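## Task

Unclip the contactor labelled 25A from the rail and place it in the tray, leaving every other device still clipped onto the rail.

## Robot and tools

Robot: two six-joint arms, left_arm and right_arm, each ending in a parallel two-finger gripper with a wrist camera. The fingers point along the gripper's +z axis and close along its y axis. end_effector_position is the point between the finger pads, roughly 1 cm short of the fingertips.

Frame: everything uses the scene frame. Its origin sits at table-top height, halfway between the two nominal arm bases; +x points out over the table, +z up, and left_arm is on the +y side (arm names do not match image sides). Calibrated bases: left_arm at (+0.001, +0.336, 0) m, right_arm at (+0.043, -0.293, 0) m, both nearly unrotated about z. Printed hand poses may be off by a few centimetres, more at long reach. Friction and weight can also leave a gripper resting a few cm from where it was sent, which by itself does not mean contact.

The 14-number row (shared by execute_actions and move): one flat list covering both arms. Numbers 1-7 are left_arm: dx, dy, dz, rx, ry, rz, opening; numbers 8-14 are the same for right_arm. All lie in [-1, 1]. dx, dy, dz are an offset along scene axes, where 1.0 = 0.6 m. rx, ry, rz form a single rotation vector, 1.0 = 180 degrees, turning about the gripper's own position. These six are offsets, not poses: they count from the arm's Hand target as it was when the action or move began, never from the previous row, so sending the same offset twice moves twice. Six zeros means no new pose request. The opening is absolute: +1 fully open (0.094 m), -1 closed. A 0 opening is a real command, so always resend the current opening for a gripper you want unchanged.

execute_actions(actions, cameras): actions is a list of actions; each action is up to 15 rows, one per 1/30 s control step, and a short action repeats its last row to step 15. Each row is the full target offset from that action's start. The controller limits orientation change to 40 degrees from the measured orientation per step, so big turns need several actions. An empty actions list returns state plus all camera images. cameras picks images by name, ["all"] or [].

move(target, speed, blend, opening_speed, grip_force, blocking, cameras): drives each gripper in a straight line toward target, one 14-number row or a list of up to 15 rows, each row an offset from the same starting Hand targets. speed is path top speed in m/s, 0.002 to 2.9, default 0.25 (turn rate up to twice that in rad/s), one value or one per target. blend in metres rounds corners between listed targets; 0 stops at each. opening_speed (0.2 or more, scale units per second) closes fingers gradually, useful on fragile parts. grip_force sets per-pad force limit in newtons, 10 to 50, one value or one per arm; it persists, and low values close slowly. blocking=false returns after about 0.5 s while the move continues. Whole move is capped at 10 s. Paths do not avoid obstacles or the other arm; do not route a gripper close past its own base, as the elbow may whip around. Faster moves stray more and hit harder. The result adds a move: line such as done, off_target, moving, held or fault, plus limits (paced = sent pose clipped; held = steps withheld).

wait(seconds): lets time pass (0 to 3600) without new commands; a running move continues. stop(): brakes a running move. zoom_image(camera, region): enlarged crop [x0, y0, x1, y1] in pixels, at most 504 by 504, from the newest image of cam_head_left, cam_head_right, cam_high, cam_low, cam_left_wrist or cam_right_wrist (all 672x504). read_manual(section): licence texts only. finished_scene(scene): ends the scene numbered 1 to 3; irreversible. After ending scene 1, make no further call in that reply. The first scene is practice and may be skipped, though damage there still counts.

Results: end_effector_position (m) and end_effector_quat_wxyz per arm; Hand target (the last commanded pose after clipping, from which the next offsets count); Tool commands; Joint positions (last number is finger opening in m); joint torques (wrapping at ±28 N m on joints 1-3); grip_measured on the opening scale (reads up to ~2.5 mm wide when empty, slightly narrow on a squeezed hard part); grip_effort_nm, the gripper motor effort, negative meaning closing. Joint velocities may say within noise. Action runs also list some intermediate positions. If a gripper settles short of its Hand target, a later execute_actions call re-requests it; otherwise send the remaining gap as an offset. To end a push against something, command the target back beyond the gripper.

Avoid: dropping parts or releasing them while moving, anything leaving the table, slamming into fixed or heavy objects, hard pushes, grippers or wrist cameras meeting each other (the clearance check will not prevent that), closing on the other arm's fingers, strain on the wrist camera cable, and arm stops. Motors heat when holding loads, stretched out or pushing unreachably; MOTOR HOT appears at 75 °C, at 90 °C that arm folds and idles for the rest of the scene. Loose objects may get nudged occasionally.

Each tool is called as name(argument=value, ...), one argument or row to a line, values as JSON.

## Session

execute_actions(
  actions=[],
)

Scene clock: 0.00 s.
left_arm: end_effector_position=(+0.4109, +0.3365, +0.1295) grip_measured=+1.000 grip_effort_nm=n/a end_effector_quat_wxyz=(+0.626, -0.037, +0.779, -0.006) | right_arm: end_effector_position=(+0.4369, -0.2983, +0.0961) grip_measured=+1.000 grip_effort_nm=n/a end_effector_quat_wxyz=(+0.566, +0.020, +0.823, -0.043)
Joint positions: left_arm=[-0.016 1.535 0.386 0.932 -0.067 -0.073 0.094] | right_arm=[0.015 1.505 0.371 0.767 0.137 0.001 0.094]
Joint velocities: within noise
Joint torques (N m): no reading
Heat: left arm: 36 °C; right arm: 32 °C.
Hand target: left_arm +0.4126, +0.3365, +0.1352; +0.632, -0.038, +0.774, -0.007 | right_arm +0.4414, -0.2983, +0.1083; +0.581, +0.022, +0.812, -0.043
Tool commands: left_gripper/opening=+1.0 right_gripper/opening=+1.0

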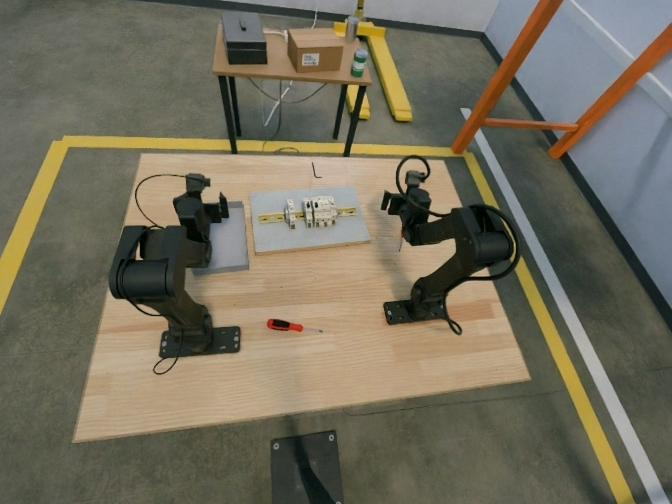

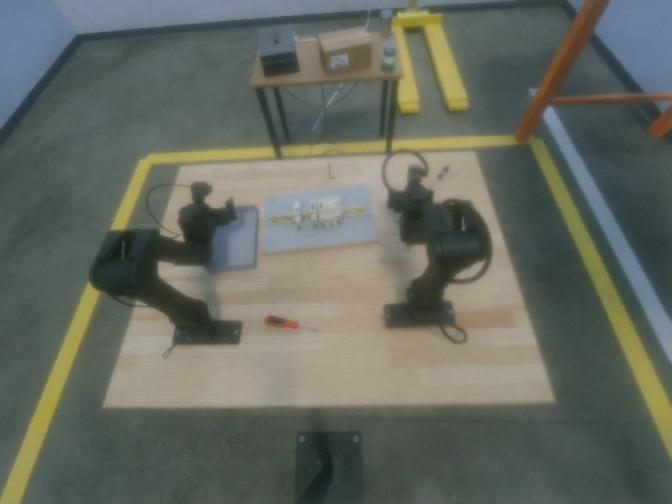

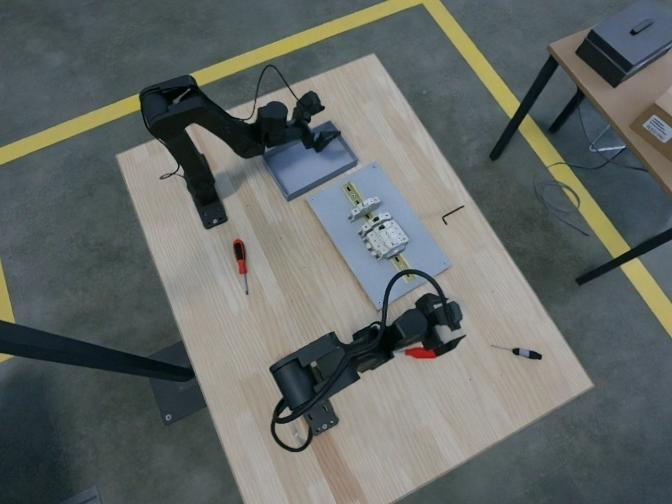

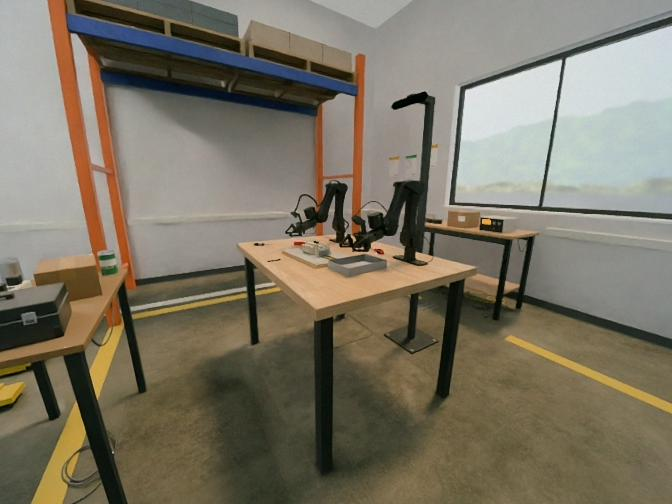

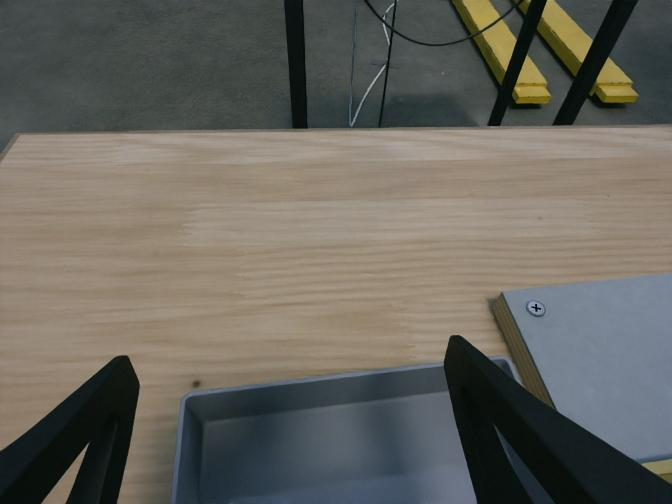

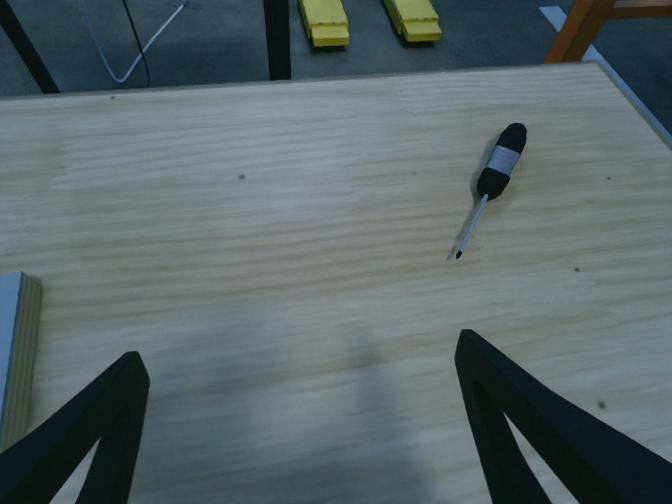

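zoom_image(
  camera="cam_head_left",
  region=[240, 160, 390, 272],
)

zoom_image(
  camera="cam_high",
  region=[300, 150, 460, 310],
)

Scaled by 3.360 from the camera's image (finer frame: 960x720).

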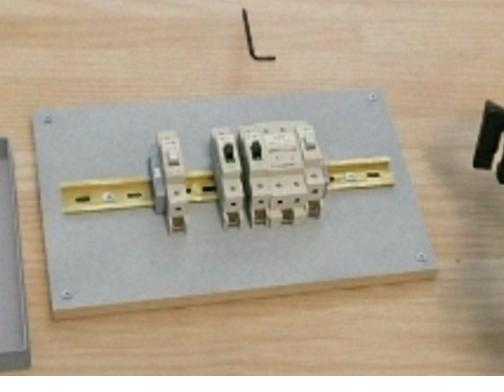

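Scaled by 3.150 from the camera's image (finer frame: 960x720).

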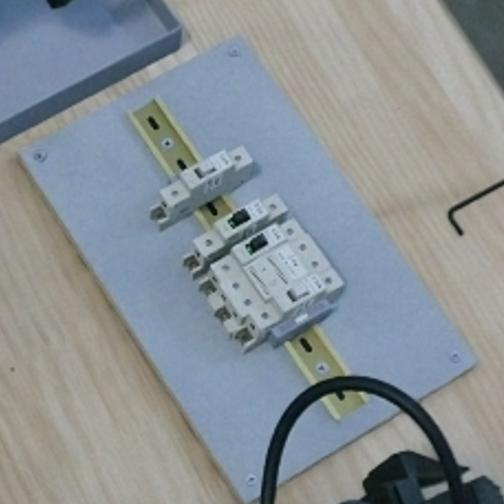

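move(
  target=[-0.188, -0.461, 0.075, 0, 0, 0, 1, 0, 0, 0, 0, 0, 0, 1],
  speed=0.25,
  cameras=["cam_left_wrist", "cam_head_left"],
)

Scene clock: 96.63 s.
left_arm: end_effector_position=(+0.2988, +0.0628, +0.1796) grip_measured=+1.000 grip_effort_nm=0.01 end_effector_quat_wxyz=(+0.632, -0.034, +0.774, -0.015) | right_arm: end_effector_position=(+0.4369, -0.2983, +0.0961) grip_measured=+1.000 grip_effort_nm=0.00 end_effector_quat_wxyz=(+0.566, +0.020, +0.823, -0.043)
Joint positions: left_arm=[-1.146 1.595 0.799 0.3 -1.134 -0.523 0.094] | right_arm=[0.015 1.505 0.371 0.767 0.137 0.001 0.094]
Joint torques (N m): left_arm=[-0.47 -5.33 7.92 0.81 -0.36 -0.12] | right_arm=[-0.03 -6.31 5.2 1.96 0.05 -0.01]
Heat: left arm: 41 °C; right arm: 38 °C.
Hand target: left_arm +0.2997, +0.0598, +0.1802; +0.632, -0.038, +0.774, -0.007 | right_arm +0.4414, -0.2983, +0.1083; +0.581, +0.022, +0.812, -0.043
Off the commanded pose: left_arm 0.003 m, 1 deg | right_arm 0.013 m, 2 deg.
move: done
Images, in order (width x height): cam_head_left 672x504, cam_left_wrist 672x504.

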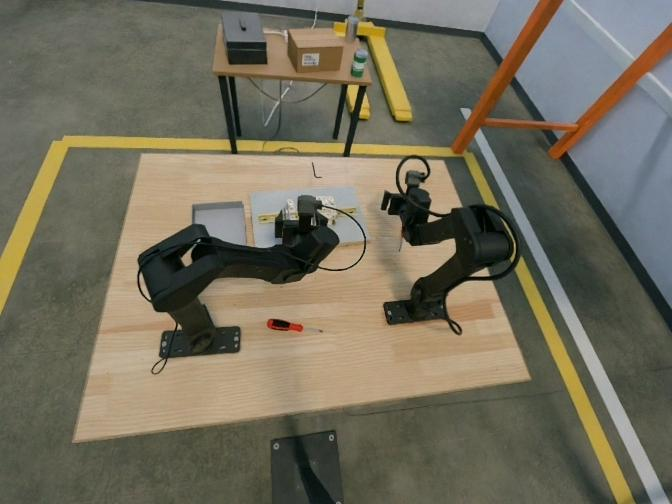

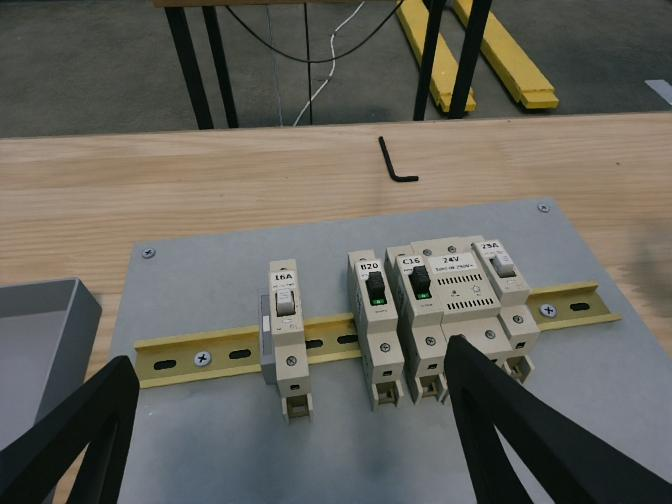

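zoom_image(
  camera="cam_left_wrist",
  region=[240, 220, 560, 440],
)

Scaled by 1.575 from the camera's image (finer frame: 960x720).

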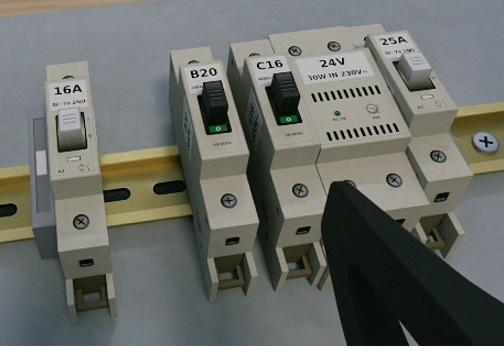

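move(
  target=[0, 0, 0, 0, 0, 0, 1, -0.136, 0.13, -0.01, 0, 0, 0.28, 1],
  speed=0.2,
  cameras=["cam_right_wrist"],
)

Scene clock: 226.43 s.
left_arm: end_effector_position=(+0.2986, +0.0632, +0.1788) grip_measured=+1.000 grip_effort_nm=0.01 end_effector_quat_wxyz=(+0.631, -0.034, +0.775, -0.014) | right_arm: end_effector_position=(+0.3503, -0.2183, +0.0812) grip_measured=+1.000 grip_effort_nm=0.00 end_effector_quat_wxyz=(+0.519, -0.309, +0.766, +0.222)
Joint positions: left_arm=[-1.146 1.595 0.799 0.294 -1.134 -0.527 0.094] | right_arm=[-0.269 1.382 0.295 0.443 -0.921 -0.518 0.094]
Joint torques (N m): left_arm=[-0.43 -5.33 8.08 0.79 -0.36 -0.11] | right_arm=[-0.55 -6.46 6.87 1.51 -0.52 -0.14]
Heat: left arm: 40 °C; right arm: 38 °C.
Hand target: left_arm +0.2997, +0.0598, +0.1802; +0.632, -0.038, +0.774, -0.007 | right_arm +0.3597, -0.2203, +0.1021; +0.544, -0.326, +0.745, +0.209
Off the commanded pose: left_arm 0.004 m, 1 deg | right_arm 0.023 m, 5 deg.
move: off_target (right_arm)

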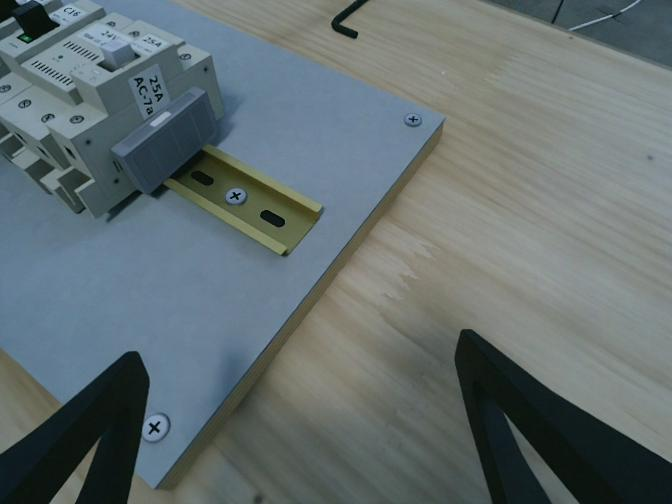

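zoom_image(
  camera="cam_right_wrist",
  region=[0, 0, 260, 230],
)

Scaled by 1.938 from the camera's image (finer frame: 960x720).

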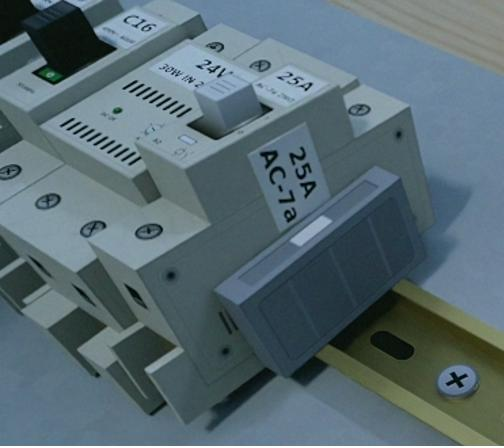

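move(
  target=[0.05, 0.32, 0.05, 0, 0, 0, 1, -0.0745, 0.2, -0.0285, 0, 0, -0.198, 1],
  speed=0.2,
  cameras=["cam_right_wrist"],
)

Scene clock: 295.47 s.
left_arm: end_effector_position=(+0.3325, +0.2491, +0.2109) grip_measured=+1.000 grip_effort_nm=0.01 end_effector_quat_wxyz=(+0.633, -0.040, +0.773, -0.007) | right_arm: end_effector_position=(+0.3095, -0.1078, +0.0750) grip_measured=+1.000 grip_effort_nm=0.00 end_effector_quat_wxyz=(+0.570, -0.096, +0.816, +0.024)
Joint positions: left_arm=[-0.536 0.976 0.438 0.3 -0.579 -0.196 0.094] | right_arm=[0.973 1.426 0.219 0.697 0.775 0.298 0.094]
Joint torques (N m): left_arm=[0.59 -4.05 6.08 1.15 0.07 0.03] | right_arm=[0.51 -3.06 6.37 1.74 0.43 0.06]
Heat: left arm: 40 °C; right arm: 36 °C.
Hand target: left_arm +0.3298, +0.2518, +0.2101; +0.632, -0.038, +0.774, -0.007 | right_arm +0.3150, -0.1003, +0.0851; +0.582, -0.082, +0.809, +0.033
Off the commanded pose: left_arm 0.004 m, 0 deg | right_arm 0.014 m, 2 deg.
move: off_target (right_arm)

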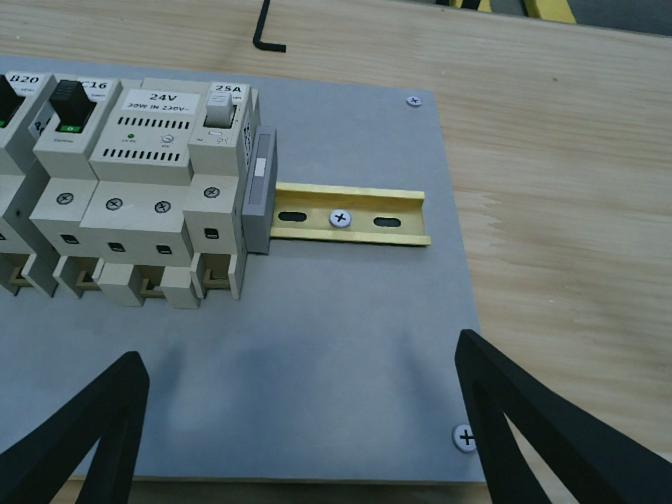

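zoom_image(
  camera="cam_right_wrist",
  region=[40, 70, 300, 320],
)

Scaled by 1.938 from the camera's image (finer frame: 960x720).

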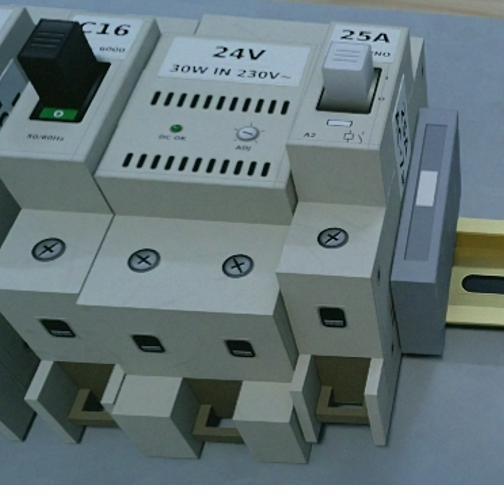

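wait(
  seconds=0.1,
  cameras=["cam_high", "cam_head_right", "cam_head_left"],
)

zoom_image(
  camera="cam_high",
  region=[380, 280, 580, 430],
)

zoom_image(
  camera="cam_head_left",
  region=[250, 300, 340, 350],
)

Scene clock: 315.60 s.
left_arm: end_effector_position=(+0.3325, +0.2490, +0.2109) grip_measured=+1.000 grip_effort_nm=0.01 end_effector_quat_wxyz=(+0.633, -0.040, +0.773, -0.008) | right_arm: end_effector_position=(+0.3095, -0.1079, +0.0751) grip_measured=+1.000 grip_effort_nm=0.00 end_effector_quat_wxyz=(+0.570, -0.096, +0.815, +0.024)
Joint positions: left_arm=[-0.536 0.976 0.438 0.3 -0.578 -0.196 0.094] | right_arm=[0.973 1.426 0.219 0.697 0.776 0.298 0.094]
Joint torques (N m): left_arm=[0.68 -4.05 6.08 1.14 0.03 0.04] | right_arm=[0.49 -3.07 6.35 1.73 0.42 0.06]
Heat: left arm: 41 °C; right arm: 37 °C.
Hand target: left_arm +0.3298, +0.2518, +0.2102; +0.632, -0.038, +0.774, -0.007 | right_arm +0.3150, -0.1003, +0.0851; +0.582, -0.082, +0.808, +0.032
Tool commands: left_gripper/opening=+1.0 right_gripper/opening=+1.0
Off the commanded pose: left_arm 0.004 m, 0 deg | right_arm 0.014 m, 2 deg.
wait: 0.10 s; at rest from the start
Images, in order (width x height): cam_head_left 672x504, cam_head_right 672x504, cam_high 672x504.

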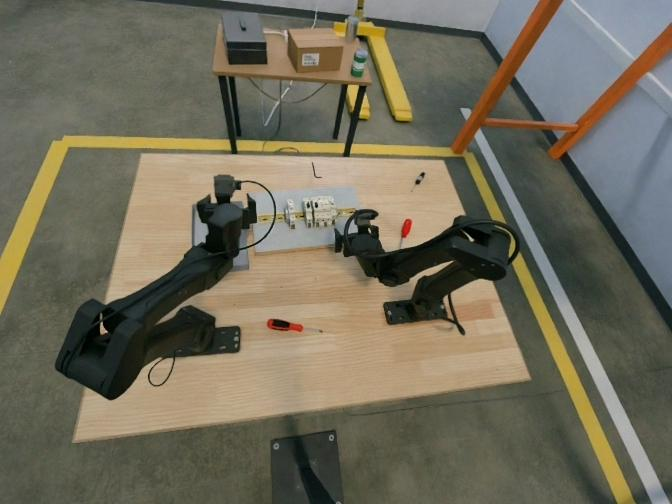

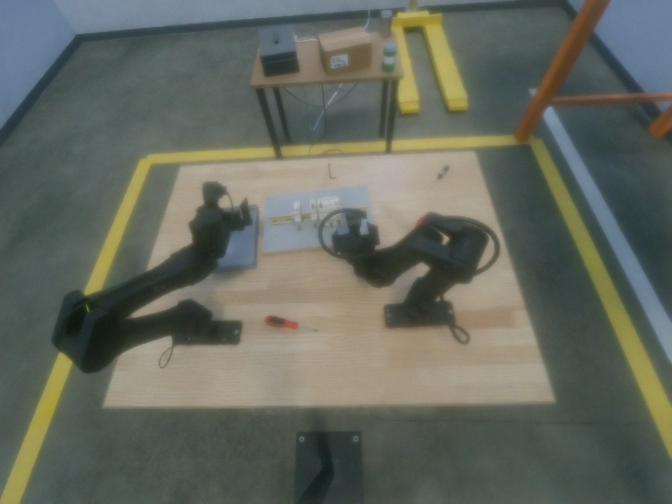

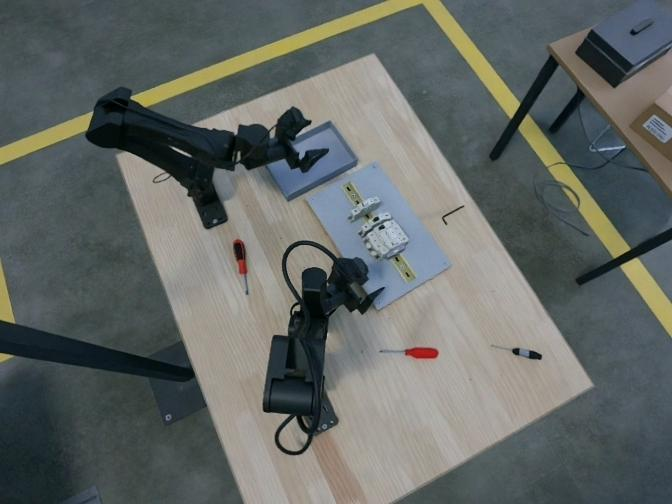

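Scaled by 2.520 from the camera's image (finer frame: 960x720).

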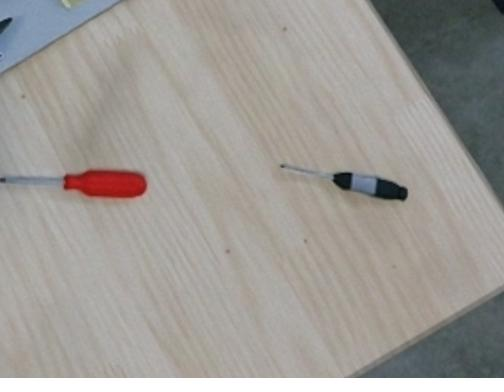

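Scaled by 5.600 from the camera's image (finer frame: 960x720).

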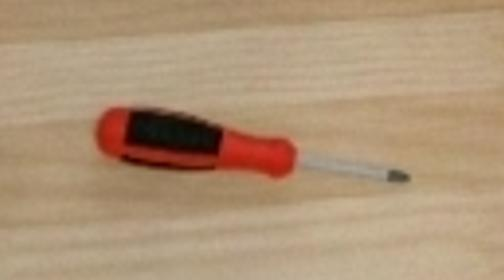

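move(
  target=[0, 0, 0, 0, 0, 0, 1, 0.0, -0.285, 0.2, 0, 0, -0.05, 1],
  speed=0.2,
  cameras=["cam_right_wrist"],
)

Scene clock: 376.37 s.
left_arm: end_effector_position=(+0.3325, +0.2490, +0.2109) grip_measured=+1.000 grip_effort_nm=0.01 end_effector_quat_wxyz=(+0.633, -0.040, +0.773, -0.008) | right_arm: end_effector_position=(+0.3111, -0.2711, +0.1827) grip_measured=+1.000 grip_effort_nm=0.00 end_effector_quat_wxyz=(+0.563, -0.021, +0.826, -0.016)
Joint positions: left_arm=[-0.536 0.976 0.438 0.3 -0.578 -0.196 0.094] | right_arm=[0.175 0.489 0.377 -0.269 0.194 0.023 0.094]
Joint torques (N m): left_arm=[0.62 -4 6.16 1.14 0.08 0.01] | right_arm=[-0.55 0.8 9.55 1.87 0.02 -0.06]
Heat: left arm: 41 °C; right arm: 37 °C.
Hand target: left_arm +0.3298, +0.2518, +0.2102; +0.632, -0.038, +0.774, -0.007 | right_arm +0.3150, -0.2713, +0.2051; +0.583, -0.019, +0.812, -0.013
Off the commanded pose: left_arm 0.004 m, 0 deg | right_arm 0.023 m, 3 deg.
move: off_target (right_arm)

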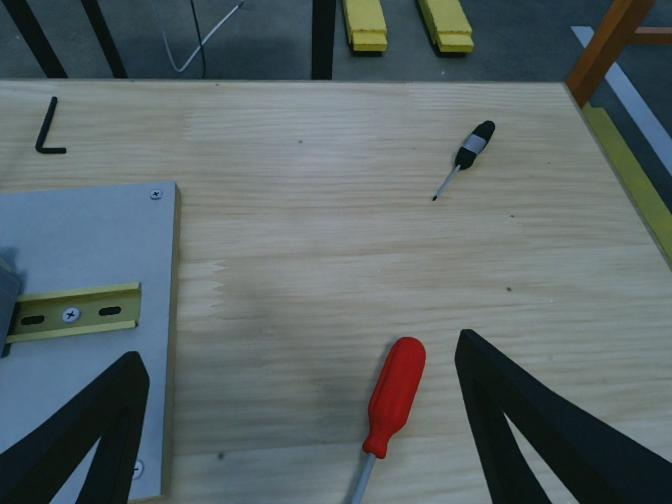

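move(
  target=[-0.1, -0.1, 0.0, 0, 0.15, 0, 1, -0.05, -0.03, 0, 0, 0.15, 0, 1],
  speed=0.2,
  cameras=["cam_right_wrist", "cam_left_wrist"],
)

Scene clock: 420.50 s.
left_arm: end_effector_position=(+0.2694, +0.1958, +0.2040) grip_measured=+1.000 grip_effort_nm=0.01 end_effector_quat_wxyz=(+0.434, -0.037, +0.900, +0.006) | right_arm: end_effector_position=(+0.2797, -0.2890, +0.1879) grip_measured=+1.000 grip_effort_nm=0.00 end_effector_quat_wxyz=(+0.357, -0.021, +0.934, -0.010)
Joint positions: left_arm=[-0.848 1.107 0.937 -0.752 -0.671 -0.713 0.094] | right_arm=[-0.004 0.758 0.817 -0.899 0.02 -0.026 0.094]
Joint torques (N m): left_arm=[-0.79 -2.25 8.69 0.67 -0.22 -0.07] | right_arm=[-0.58 -0.2 8.85 1.48 -0.04 -0.07]
Heat: left arm: 42 °C; right arm: 38 °C.
Hand target: left_arm +0.2698, +0.1918, +0.2101; +0.434, -0.038, +0.900, +0.002 | right_arm +0.2850, -0.2894, +0.2051; +0.377, -0.021, +0.926, -0.009
Off the commanded pose: left_arm 0.007 m, 1 deg | right_arm 0.018 m, 2 deg.
move: off_target (right_arm)
Images, in order (width x height): cam_left_wrist 672x504, cam_right_wrist 672x504.

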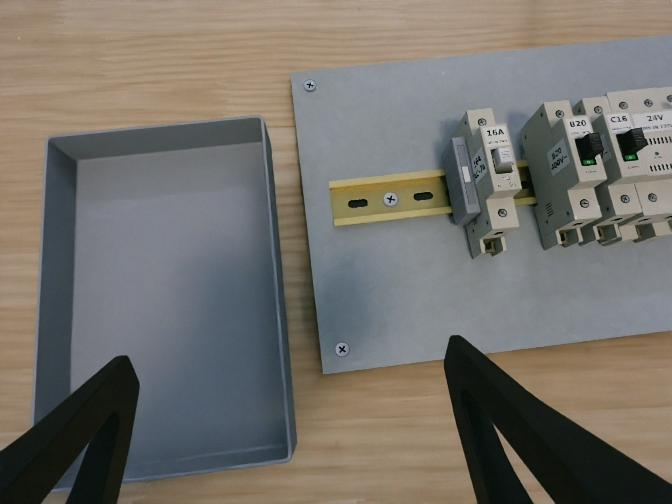

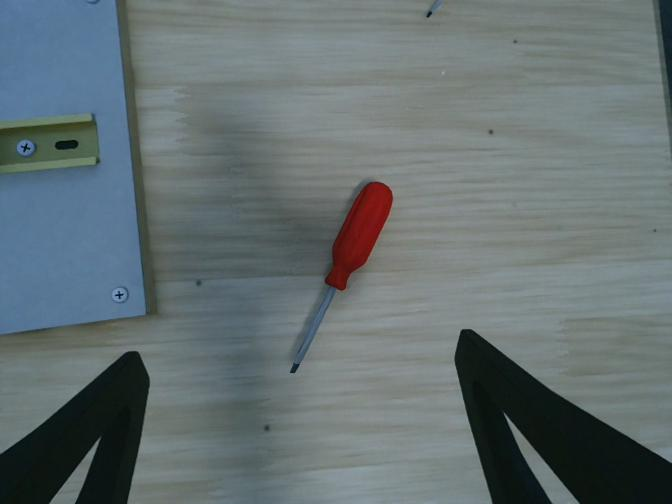

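zoom_image(
  camera="cam_right_wrist",
  region=[240, 160, 440, 400],
)

zoom_image(
  camera="cam_left_wrist",
  region=[430, 80, 672, 280],
)

Scaled by 2.100 from the camera's image (finer frame: 960x720).

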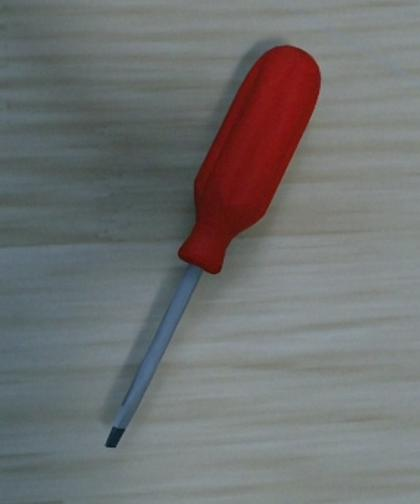

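Scaled by 2.083 from the camera's image (finer frame: 960x720).

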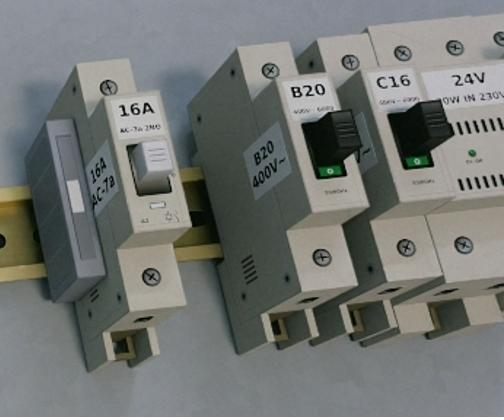

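move(
  target=[0, 0, 0, 0, 0, 0, 1, 0.06, 0.324, -0.195, 0.0174, -0.2217, 0.048, 1],
  speed=0.15,
  cameras=["cam_right_wrist"],
)

zoom_image(
  camera="cam_right_wrist",
  region=[180, 100, 480, 320],
)

Scene clock: 564.43 s.
left_arm: end_effector_position=(+0.2693, +0.1959, +0.2039) grip_measured=+1.000 grip_effort_nm=0.01 end_effector_quat_wxyz=(+0.433, -0.038, +0.900, +0.007) | right_arm: end_effector_position=(+0.3207, -0.0944, +0.0778) grip_measured=+1.000 grip_effort_nm=0.00 end_effector_quat_wxyz=(+0.652, -0.096, +0.752, +0.018)
Joint positions: left_arm=[-0.848 1.107 0.937 -0.753 -0.671 -0.714 0.094] | right_arm=[0.999 1.866 0.187 1.445 0.862 0.08 0.094]
Joint torques (N m): left_arm=[-0.69 -2.24 8.7 0.65 -0.23 -0.11] | right_arm=[0.03 -4.3 1.18 2.62 0.19 0]
Heat: left arm: 40 °C; right arm: 35 °C.
Hand target: left_arm +0.2698, +0.1919, +0.2101; +0.434, -0.038, +0.900, +0.002 | right_arm +0.3210, -0.0948, +0.0881; +0.670, -0.075, +0.738, +0.037
Off the commanded pose: left_arm 0.007 m, 1 deg | right_arm 0.010 m, 4 deg.
move: off_target (right_arm)

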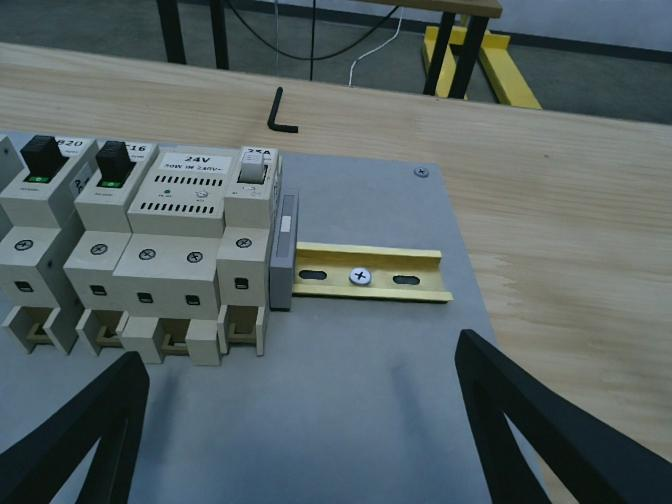

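Scaled by 1.680 from the camera's image (finer frame: 960x720).

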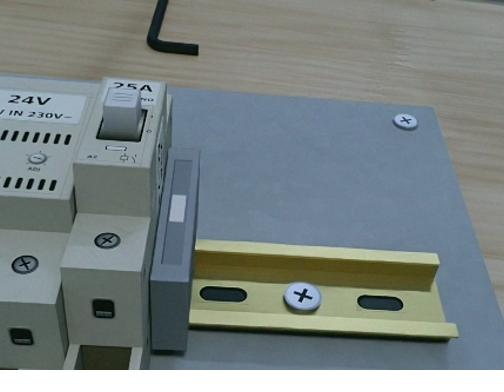

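zoom_image(
  camera="cam_right_wrist",
  region=[90, 220, 300, 370],
)

Scaled by 2.400 from the camera's image (finer frame: 960x720).

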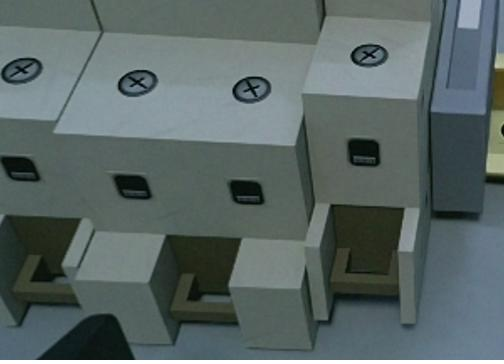

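move(
  target=[0, 0, 0, 0, 0, 0, 1, 0.02, -0.3837, 0.07, 0.0771, 0.4689, -0.1649, 0.3],
  speed=0.2,
  cameras=["cam_right_wrist"],
)

Scene clock: 656.83 s.
left_arm: end_effector_position=(+0.2693, +0.1959, +0.2039) grip_measured=+1.000 grip_effort_nm=0.01 end_effector_quat_wxyz=(+0.433, -0.038, +0.900, +0.007) | right_arm: end_effector_position=(+0.3252, -0.3230, +0.1250) grip_measured=+0.302 grip_effort_nm=-0.12 end_effector_quat_wxyz=(-0.006, +0.216, +0.976, -0.002)
Joint positions: left_arm=[-0.848 1.107 0.937 -0.753 -0.671 -0.714 0.094] | right_arm=[-0.14 1.627 1.361 -1.317 0.002 0.325 0.061]
Joint torques (N m): left_arm=[-0.66 -2.29 8.69 0.63 -0.23 -0.1] | right_arm=[-0.54 -5.75 7.86 0.23 -0.02 -0.06]
Heat: left arm: 40 °C; right arm: 39 °C.
Hand target: left_arm +0.2698, +0.1919, +0.2101; +0.434, -0.038, +0.900, +0.002 | right_arm +0.3329, -0.3251, +0.1300; +0.000, +0.217, +0.976, +0.001
Off the commanded pose: left_arm 0.007 m, 1 deg | right_arm 0.010 m, 1 deg.
move: done

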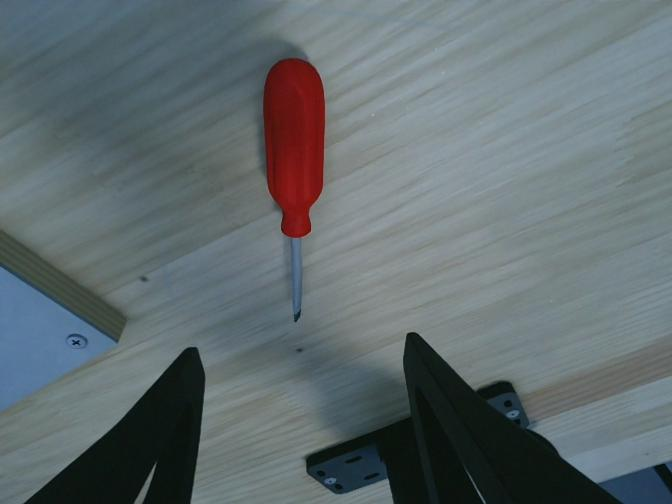

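move(
  target=[0, 0, 0, 0, 0, 0, 1, 0.0147, 0.0, -0.155, 0, 0, 0, 0.3],
  speed=0.12,
  cameras=["cam_right_wrist"],
)

Scene clock: 680.07 s.
left_arm: end_effector_position=(+0.2693, +0.1959, +0.2039) grip_measured=+1.000 grip_effort_nm=0.01 end_effector_quat_wxyz=(+0.433, -0.038, +0.900, +0.007) | right_arm: end_effector_position=(+0.3415, -0.3247, +0.0449) grip_measured=+0.302 grip_effort_nm=-0.12 end_effector_quat_wxyz=(+0.004, +0.216, +0.976, +0.000)
Joint positions: left_arm=[-0.848 1.107 0.937 -0.753 -0.671 -0.714 0.094] | right_arm=[-0.14 1.724 1.144 -0.982 0.001 0.325 0.061]
Joint torques (N m): left_arm=[-0.76 -2.43 8.65 0.66 -0.2 -0.13] | right_arm=[-0.24 -6.23 3.88 0.53 -0.01 -0.03]
Heat: left arm: 41 °C; right arm: 35 °C.
Hand target: left_arm +0.2698, +0.1919, +0.2101; +0.434, -0.038, +0.900, +0.002 | right_arm +0.3418, -0.3251, +0.0371; +0.000, +0.217, +0.976, +0.001
Off the commanded pose: left_arm 0.007 m, 1 deg | right_arm 0.008 m, 1 deg.
move: done

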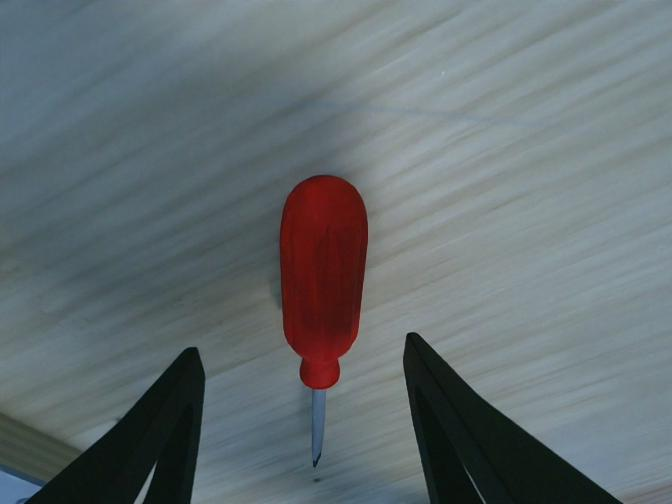

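move(
  target=[0, 0, 0, 0, 0, 0, 1, -0.004, -0.009, -0.042, 0, 0, 0, 0.3],
  speed=0.06,
  cameras=["cam_right_wrist"],
)

Scene clock: 694.40 s.
left_arm: end_effector_position=(+0.2693, +0.1959, +0.2039) grip_measured=+1.000 grip_effort_nm=0.01 end_effector_quat_wxyz=(+0.433, -0.038, +0.900, +0.007) | right_arm: end_effector_position=(+0.3398, -0.3291, +0.0195) grip_measured=+0.302 grip_effort_nm=-0.12 end_effector_quat_wxyz=(+0.004, +0.216, +0.976, +0.000)
Joint positions: left_arm=[-0.848 1.107 0.937 -0.753 -0.671 -0.714 0.094] | right_arm=[-0.156 1.758 1.076 -0.881 0.001 0.31 0.061]
Joint torques (N m): left_arm=[-0.66 -2.22 8.65 0.67 -0.2 -0.11] | right_arm=[-0.53 -6.38 3.69 0.53 0 -0.06]
Heat: left arm: 41 °C; right arm: 35 °C.
Hand target: left_arm +0.2698, +0.1919, +0.2101; +0.434, -0.038, +0.900, +0.002 | right_arm +0.3394, -0.3305, +0.0118; +0.000, +0.217, +0.976, +0.000
Off the commanded pose: left_arm 0.007 m, 1 deg | right_arm 0.008 m, 0 deg.
move: done

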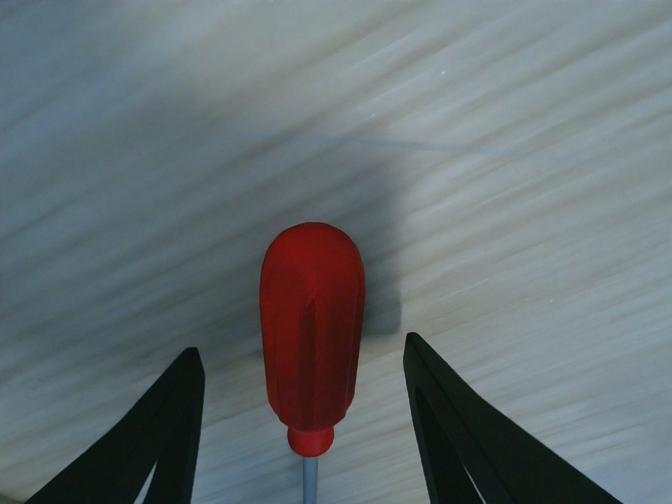

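move(
  target=[
    [0, 0, 0, 0, 0, 0, 1, 0, 0, -0.009, 0, 0, 0, 0.3],
    [0, 0, 0, 0, 0, 0, 1, 0, 0, -0.009, 0, 0, 0, -0.75],
  ],
  speed=0.05,
  opening_speed=0.5,
  cameras=["cam_right_wrist"],
)

Scene clock: 705.47 s.
left_arm: end_effector_position=(+0.2693, +0.1959, +0.2039) grip_measured=+1.000 grip_effort_nm=0.01 end_effector_quat_wxyz=(+0.433, -0.038, +0.900, +0.007) | right_arm: end_effector_position=(+0.3398, -0.3291, +0.0137) grip_measured=-0.450 grip_effort_nm=-1.03 end_effector_quat_wxyz=(+0.003, +0.216, +0.976, +0.000)
Joint positions: left_arm=[-0.848 1.107 0.937 -0.753 -0.671 -0.714 0.094] | right_arm=[-0.156 1.769 1.063 -0.858 0.001 0.309 0.026]
Joint torques (N m): left_arm=[-0.77 -2.26 8.64 0.63 -0.2 -0.12] | right_arm=[-0.49 -6.46 3.71 0.54 0 -0.06]
Heat: left arm: 41 °C; right arm: 34 °C.
Hand target: left_arm +0.2698, +0.1919, +0.2101; +0.434, -0.038, +0.900, +0.002 | right_arm +0.3394, -0.3305, +0.0064; +0.000, +0.217, +0.976, +0.000
Off the commanded pose: left_arm 0.007 m, 1 deg | right_arm 0.007 m, 0 deg.
move: done

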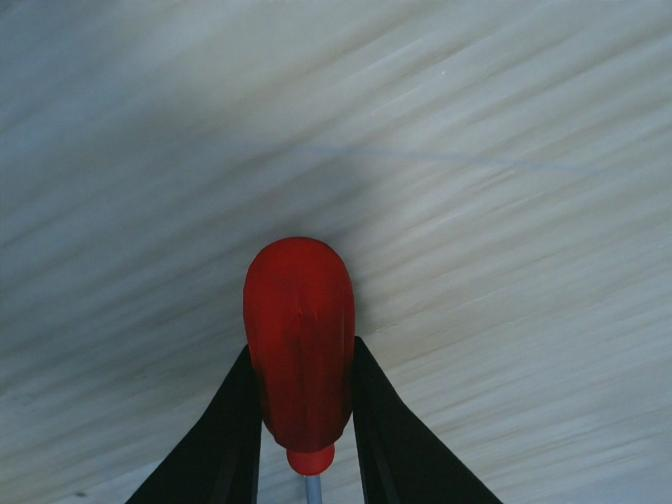

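move(
  target=[0, 0, 0, 0, 0, 0, 1, -0.05, 0.05, 0.25, 0, 0, 0, -0.75],
  speed=0.12,
  cameras=["cam_right_wrist"],
)

Scene clock: 721.47 s.
left_arm: end_effector_position=(+0.2693, +0.1959, +0.2039) grip_measured=+1.000 grip_effort_nm=0.01 end_effector_quat_wxyz=(+0.433, -0.038, +0.900, +0.007) | right_arm: end_effector_position=(+0.3032, -0.3021, +0.1372) grip_measured=-0.450 grip_effort_nm=-1.03 end_effector_quat_wxyz=(-0.033, +0.216, +0.976, -0.006)
Joint positions: left_arm=[-0.848 1.107 0.937 -0.753 -0.671 -0.714 0.094] | right_arm=[-0.071 1.589 1.368 -1.416 -0.001 0.395 0.026]
Joint torques (N m): left_arm=[-0.75 -2.19 8.69 0.67 -0.19 -0.12] | right_arm=[0.5 -9.65 7.9 0.08 0 0.05]
Heat: left arm: 41 °C; right arm: 33 °C.
Hand target: left_arm +0.2698, +0.1919, +0.2101; +0.434, -0.038, +0.900, +0.002 | right_arm +0.3094, -0.3005, +0.1564; +0.000, +0.217, +0.976, +0.000
Off the commanded pose: left_arm 0.007 m, 1 deg | right_arm 0.020 m, 4 deg.
move: off_target (right_arm)

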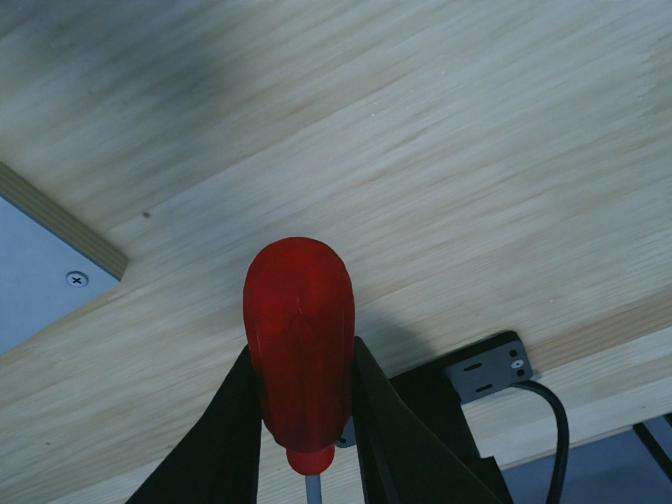

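move(
  target=[0, 0, 0, 0, 0, 0, 1, 0.184, 0.0675, 0.03, -0.1092, -0.4909, 0.1092, -0.75],
  speed=0.15,
  cameras=["cam_right_wrist", "cam_head_left"],
)

Scene clock: 1054.73 s.
left_arm: end_effector_position=(+0.2693, +0.1959, +0.2039) grip_measured=+1.000 grip_effort_nm=0.01 end_effector_quat_wxyz=(+0.433, -0.038, +0.900, +0.007) | right_arm: end_effector_position=(+0.4204, -0.2593, +0.1688) grip_measured=-0.450 grip_effort_nm=-1.03 end_effector_quat_wxyz=(+0.694, +0.001, +0.720, -0.002)
Joint positions: left_arm=[-0.848 1.107 0.937 -0.753 -0.671 -0.714 0.094] | right_arm=[0.135 1.409 0.245 1.127 0.17 0.005 0.026]
Joint torques (N m): left_arm=[-0.7 -2.24 8.69 0.65 -0.22 -0.11] | right_arm=[-0.57 -3.49 3.6 2.39 -0.11 -0.07]
Heat: left arm: 43 °C; right arm: 34 °C.
Hand target: left_arm +0.2698, +0.1919, +0.2101; +0.434, -0.038, +0.900, +0.002 | right_arm +0.4197, -0.2601, +0.1744; +0.706, +0.000, +0.708, +0.000
Off the commanded pose: left_arm 0.007 m, 1 deg | right_arm 0.006 m, 2 deg.
move: done
Images, in order (width x height): cam_head_left 672x504, cam_right_wrist 672x504.

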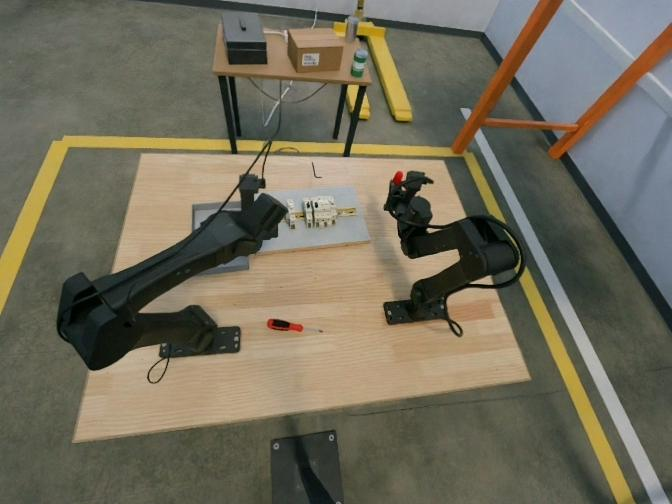

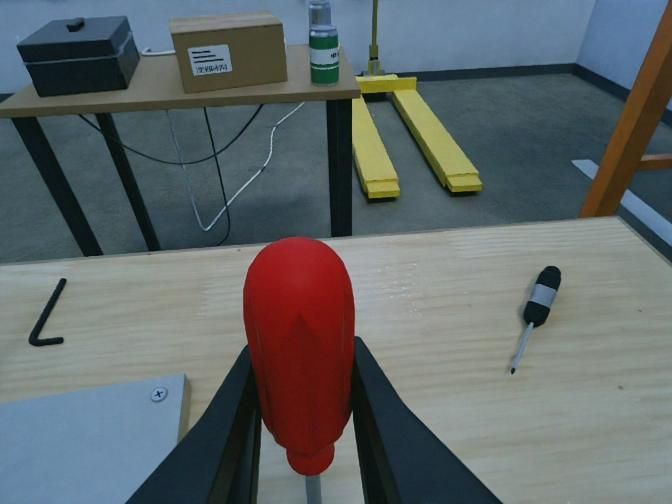

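move(
  target=[0, 0, 0, 0, 0, 0, 1, 0, 0, -0.085, 0, 0, 0, -0.75],
  speed=0.1,
  cameras=["cam_head_left"],
)

zoom_image(
  camera="cam_head_left",
  region=[340, 140, 480, 280],
)

Scene clock: 1066.80 s.
left_arm: end_effector_position=(+0.2693, +0.1959, +0.2039) grip_measured=+1.000 grip_effort_nm=0.01 end_effector_quat_wxyz=(+0.433, -0.038, +0.900, +0.007) | right_arm: end_effector_position=(+0.4193, -0.2594, +0.1066) grip_measured=-0.450 grip_effort_nm=-1.03 end_effector_quat_wxyz=(+0.667, -0.004, +0.745, -0.006)
Joint positions: left_arm=[-0.848 1.107 0.937 -0.753 -0.671 -0.714 0.094] | right_arm=[0.135 1.75 0.19 1.449 0.169 0.004 0.026]
Joint torques (N m): left_arm=[-0.83 -2.28 8.68 0.68 -0.21 -0.09] | right_arm=[-0.51 -3.63 2.03 3.05 -0.08 -0.04]
Heat: left arm: 43 °C; right arm: 34 °C.
Hand target: left_arm +0.2698, +0.1919, +0.2101; +0.434, -0.038, +0.900, +0.002 | right_arm +0.4197, -0.2601, +0.1234; +0.706, +0.000, +0.708, +0.000
Off the commanded pose: left_arm 0.007 m, 1 deg | right_arm 0.017 m, 6 deg.
joint sent to its limit (right arm) — joint 4 (wrist pitch), upper limit. The joint targets still meet the commanded pose.
move: off_target (right_arm)

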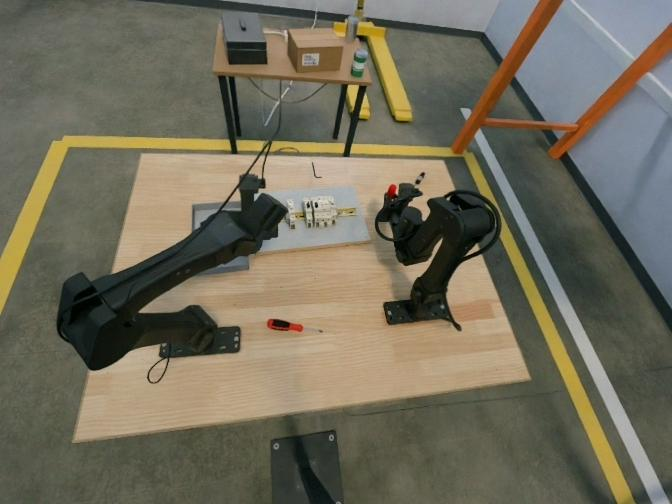

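Scaled by 3.600 from the camera's image (finer frame: 960x720).

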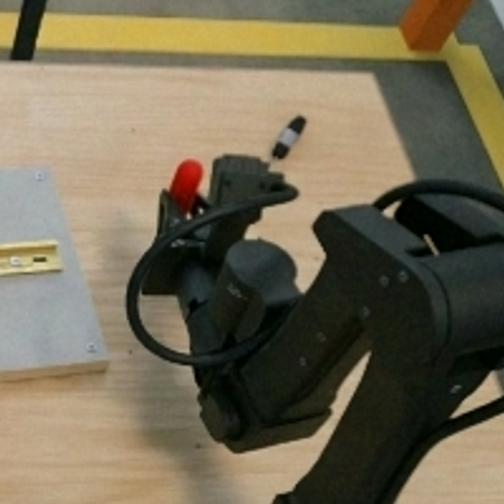

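move(
  target=[0, 0, 0, 0, 0, 0, 1, -0.02, 0, -0.02, 0, 0.278, 0, -0.75],
  speed=0.08,
  grip_force=[50, 10],
  cameras=["cam_right_wrist"],
)

Scene clock: 1091.07 s.
left_arm: end_effector_position=(+0.2693, +0.1959, +0.2039) grip_measured=+1.000 grip_effort_nm=0.01 end_effector_quat_wxyz=(+0.433, -0.038, +0.900, +0.007) | right_arm: end_effector_position=(+0.3924, -0.2600, +0.0956) grip_measured=-0.432 grip_effort_nm=-0.30 end_effector_quat_wxyz=(+0.319, -0.007, +0.948, -0.004)
Joint positions: left_arm=[-0.848 1.107 0.937 -0.753 -0.671 -0.714 0.094] | right_arm=[0.102 1.346 0.781 -0.361 0.082 0.09 0.027]
Joint torques (N m): left_arm=[-0.73 -2.3 8.7 0.64 -0.22 -0.11] | right_arm=[-0.57 -4.42 9.05 1.48 0.03 0.03]
Heat: left arm: 43 °C; right arm: 35 °C.
Hand target: left_arm +0.2698, +0.1919, +0.2101; +0.434, -0.038, +0.900, +0.002 | right_arm +0.4078, -0.2600, +0.1115; +0.341, +0.000, +0.940, +0.000
Off the commanded pose: left_arm 0.007 m, 1 deg | right_arm 0.022 m, 3 deg.
grip_force (N): 50, 10
move: off_target (right_arm)

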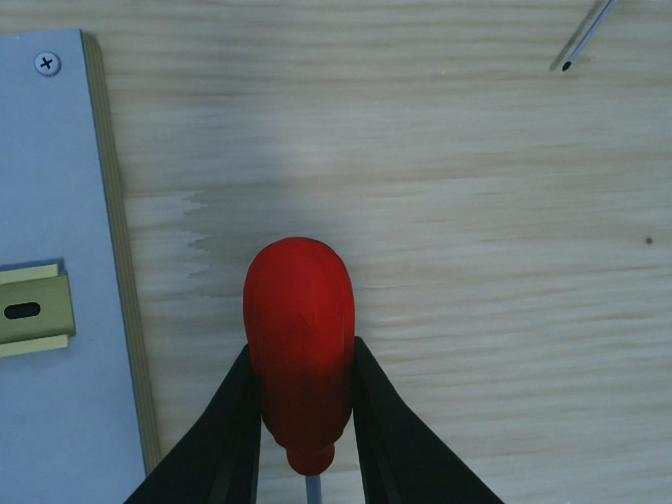

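move(
  target=[0, 0, 0, 0, 0, 0, 1, 0.0203, 0, 0.07, 0.1334, -0.2563, 0.2853, -0.75],
  speed=0.15,
  cameras=["cam_right_wrist", "cam_head_left"],
)

Scene clock: 1193.93 s.
left_arm: end_effector_position=(+0.2693, +0.1959, +0.2039) grip_measured=+1.000 grip_effort_nm=0.01 end_effector_quat_wxyz=(+0.433, -0.038, +0.900, +0.007) | right_arm: end_effector_position=(+0.4179, -0.2580, +0.1521) grip_measured=-0.432 grip_effort_nm=-0.30 end_effector_quat_wxyz=(+0.617, -0.318, +0.638, +0.333)
Joint positions: left_arm=[-0.848 1.107 0.937 -0.753 -0.671 -0.714 0.094] | right_arm=[-0.429 1.832 0.587 1.164 -1.356 -0.046 0.027]
Joint torques (N m): left_arm=[-0.75 -2.29 8.7 0.67 -0.25 -0.09] | right_arm=[-0.36 -6.05 4.36 1.78 -0.15 -0.06]
Heat: left arm: 43 °C; right arm: 38 °C.
Hand target: left_arm +0.2698, +0.1919, +0.2101; +0.434, -0.038, +0.900, +0.002 | right_arm +0.4200, -0.2600, +0.1534; +0.627, -0.327, +0.627, +0.326
Off the commanded pose: left_arm 0.007 m, 1 deg | right_arm 0.003 m, 2 deg.
grip_force (N): 50, 10
move: done
Images, in order (width x height): cam_head_left 672x504, cam_right_wrist 672x504.

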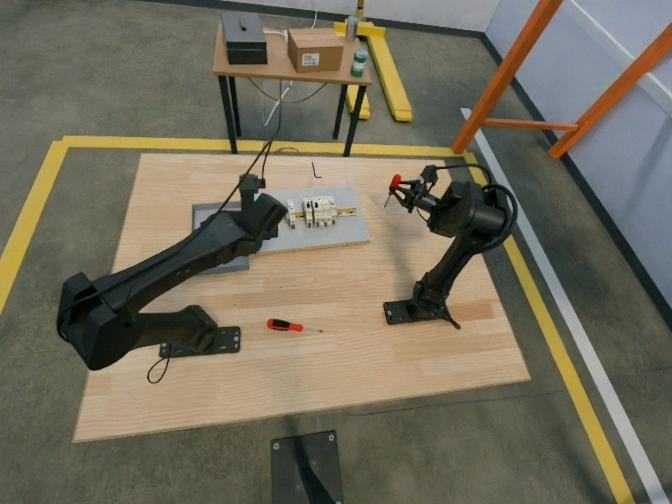

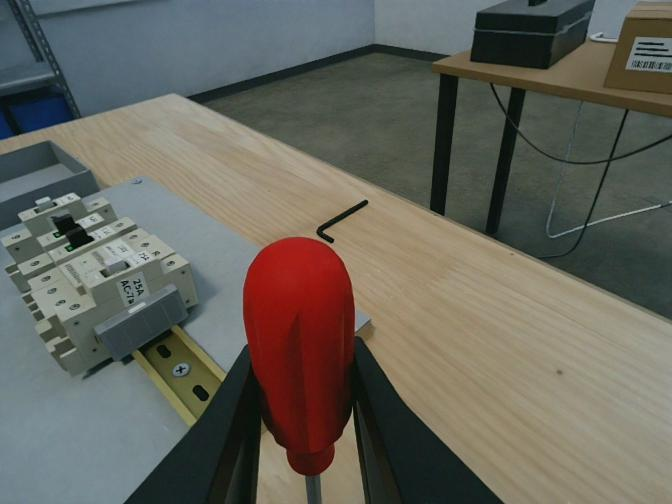

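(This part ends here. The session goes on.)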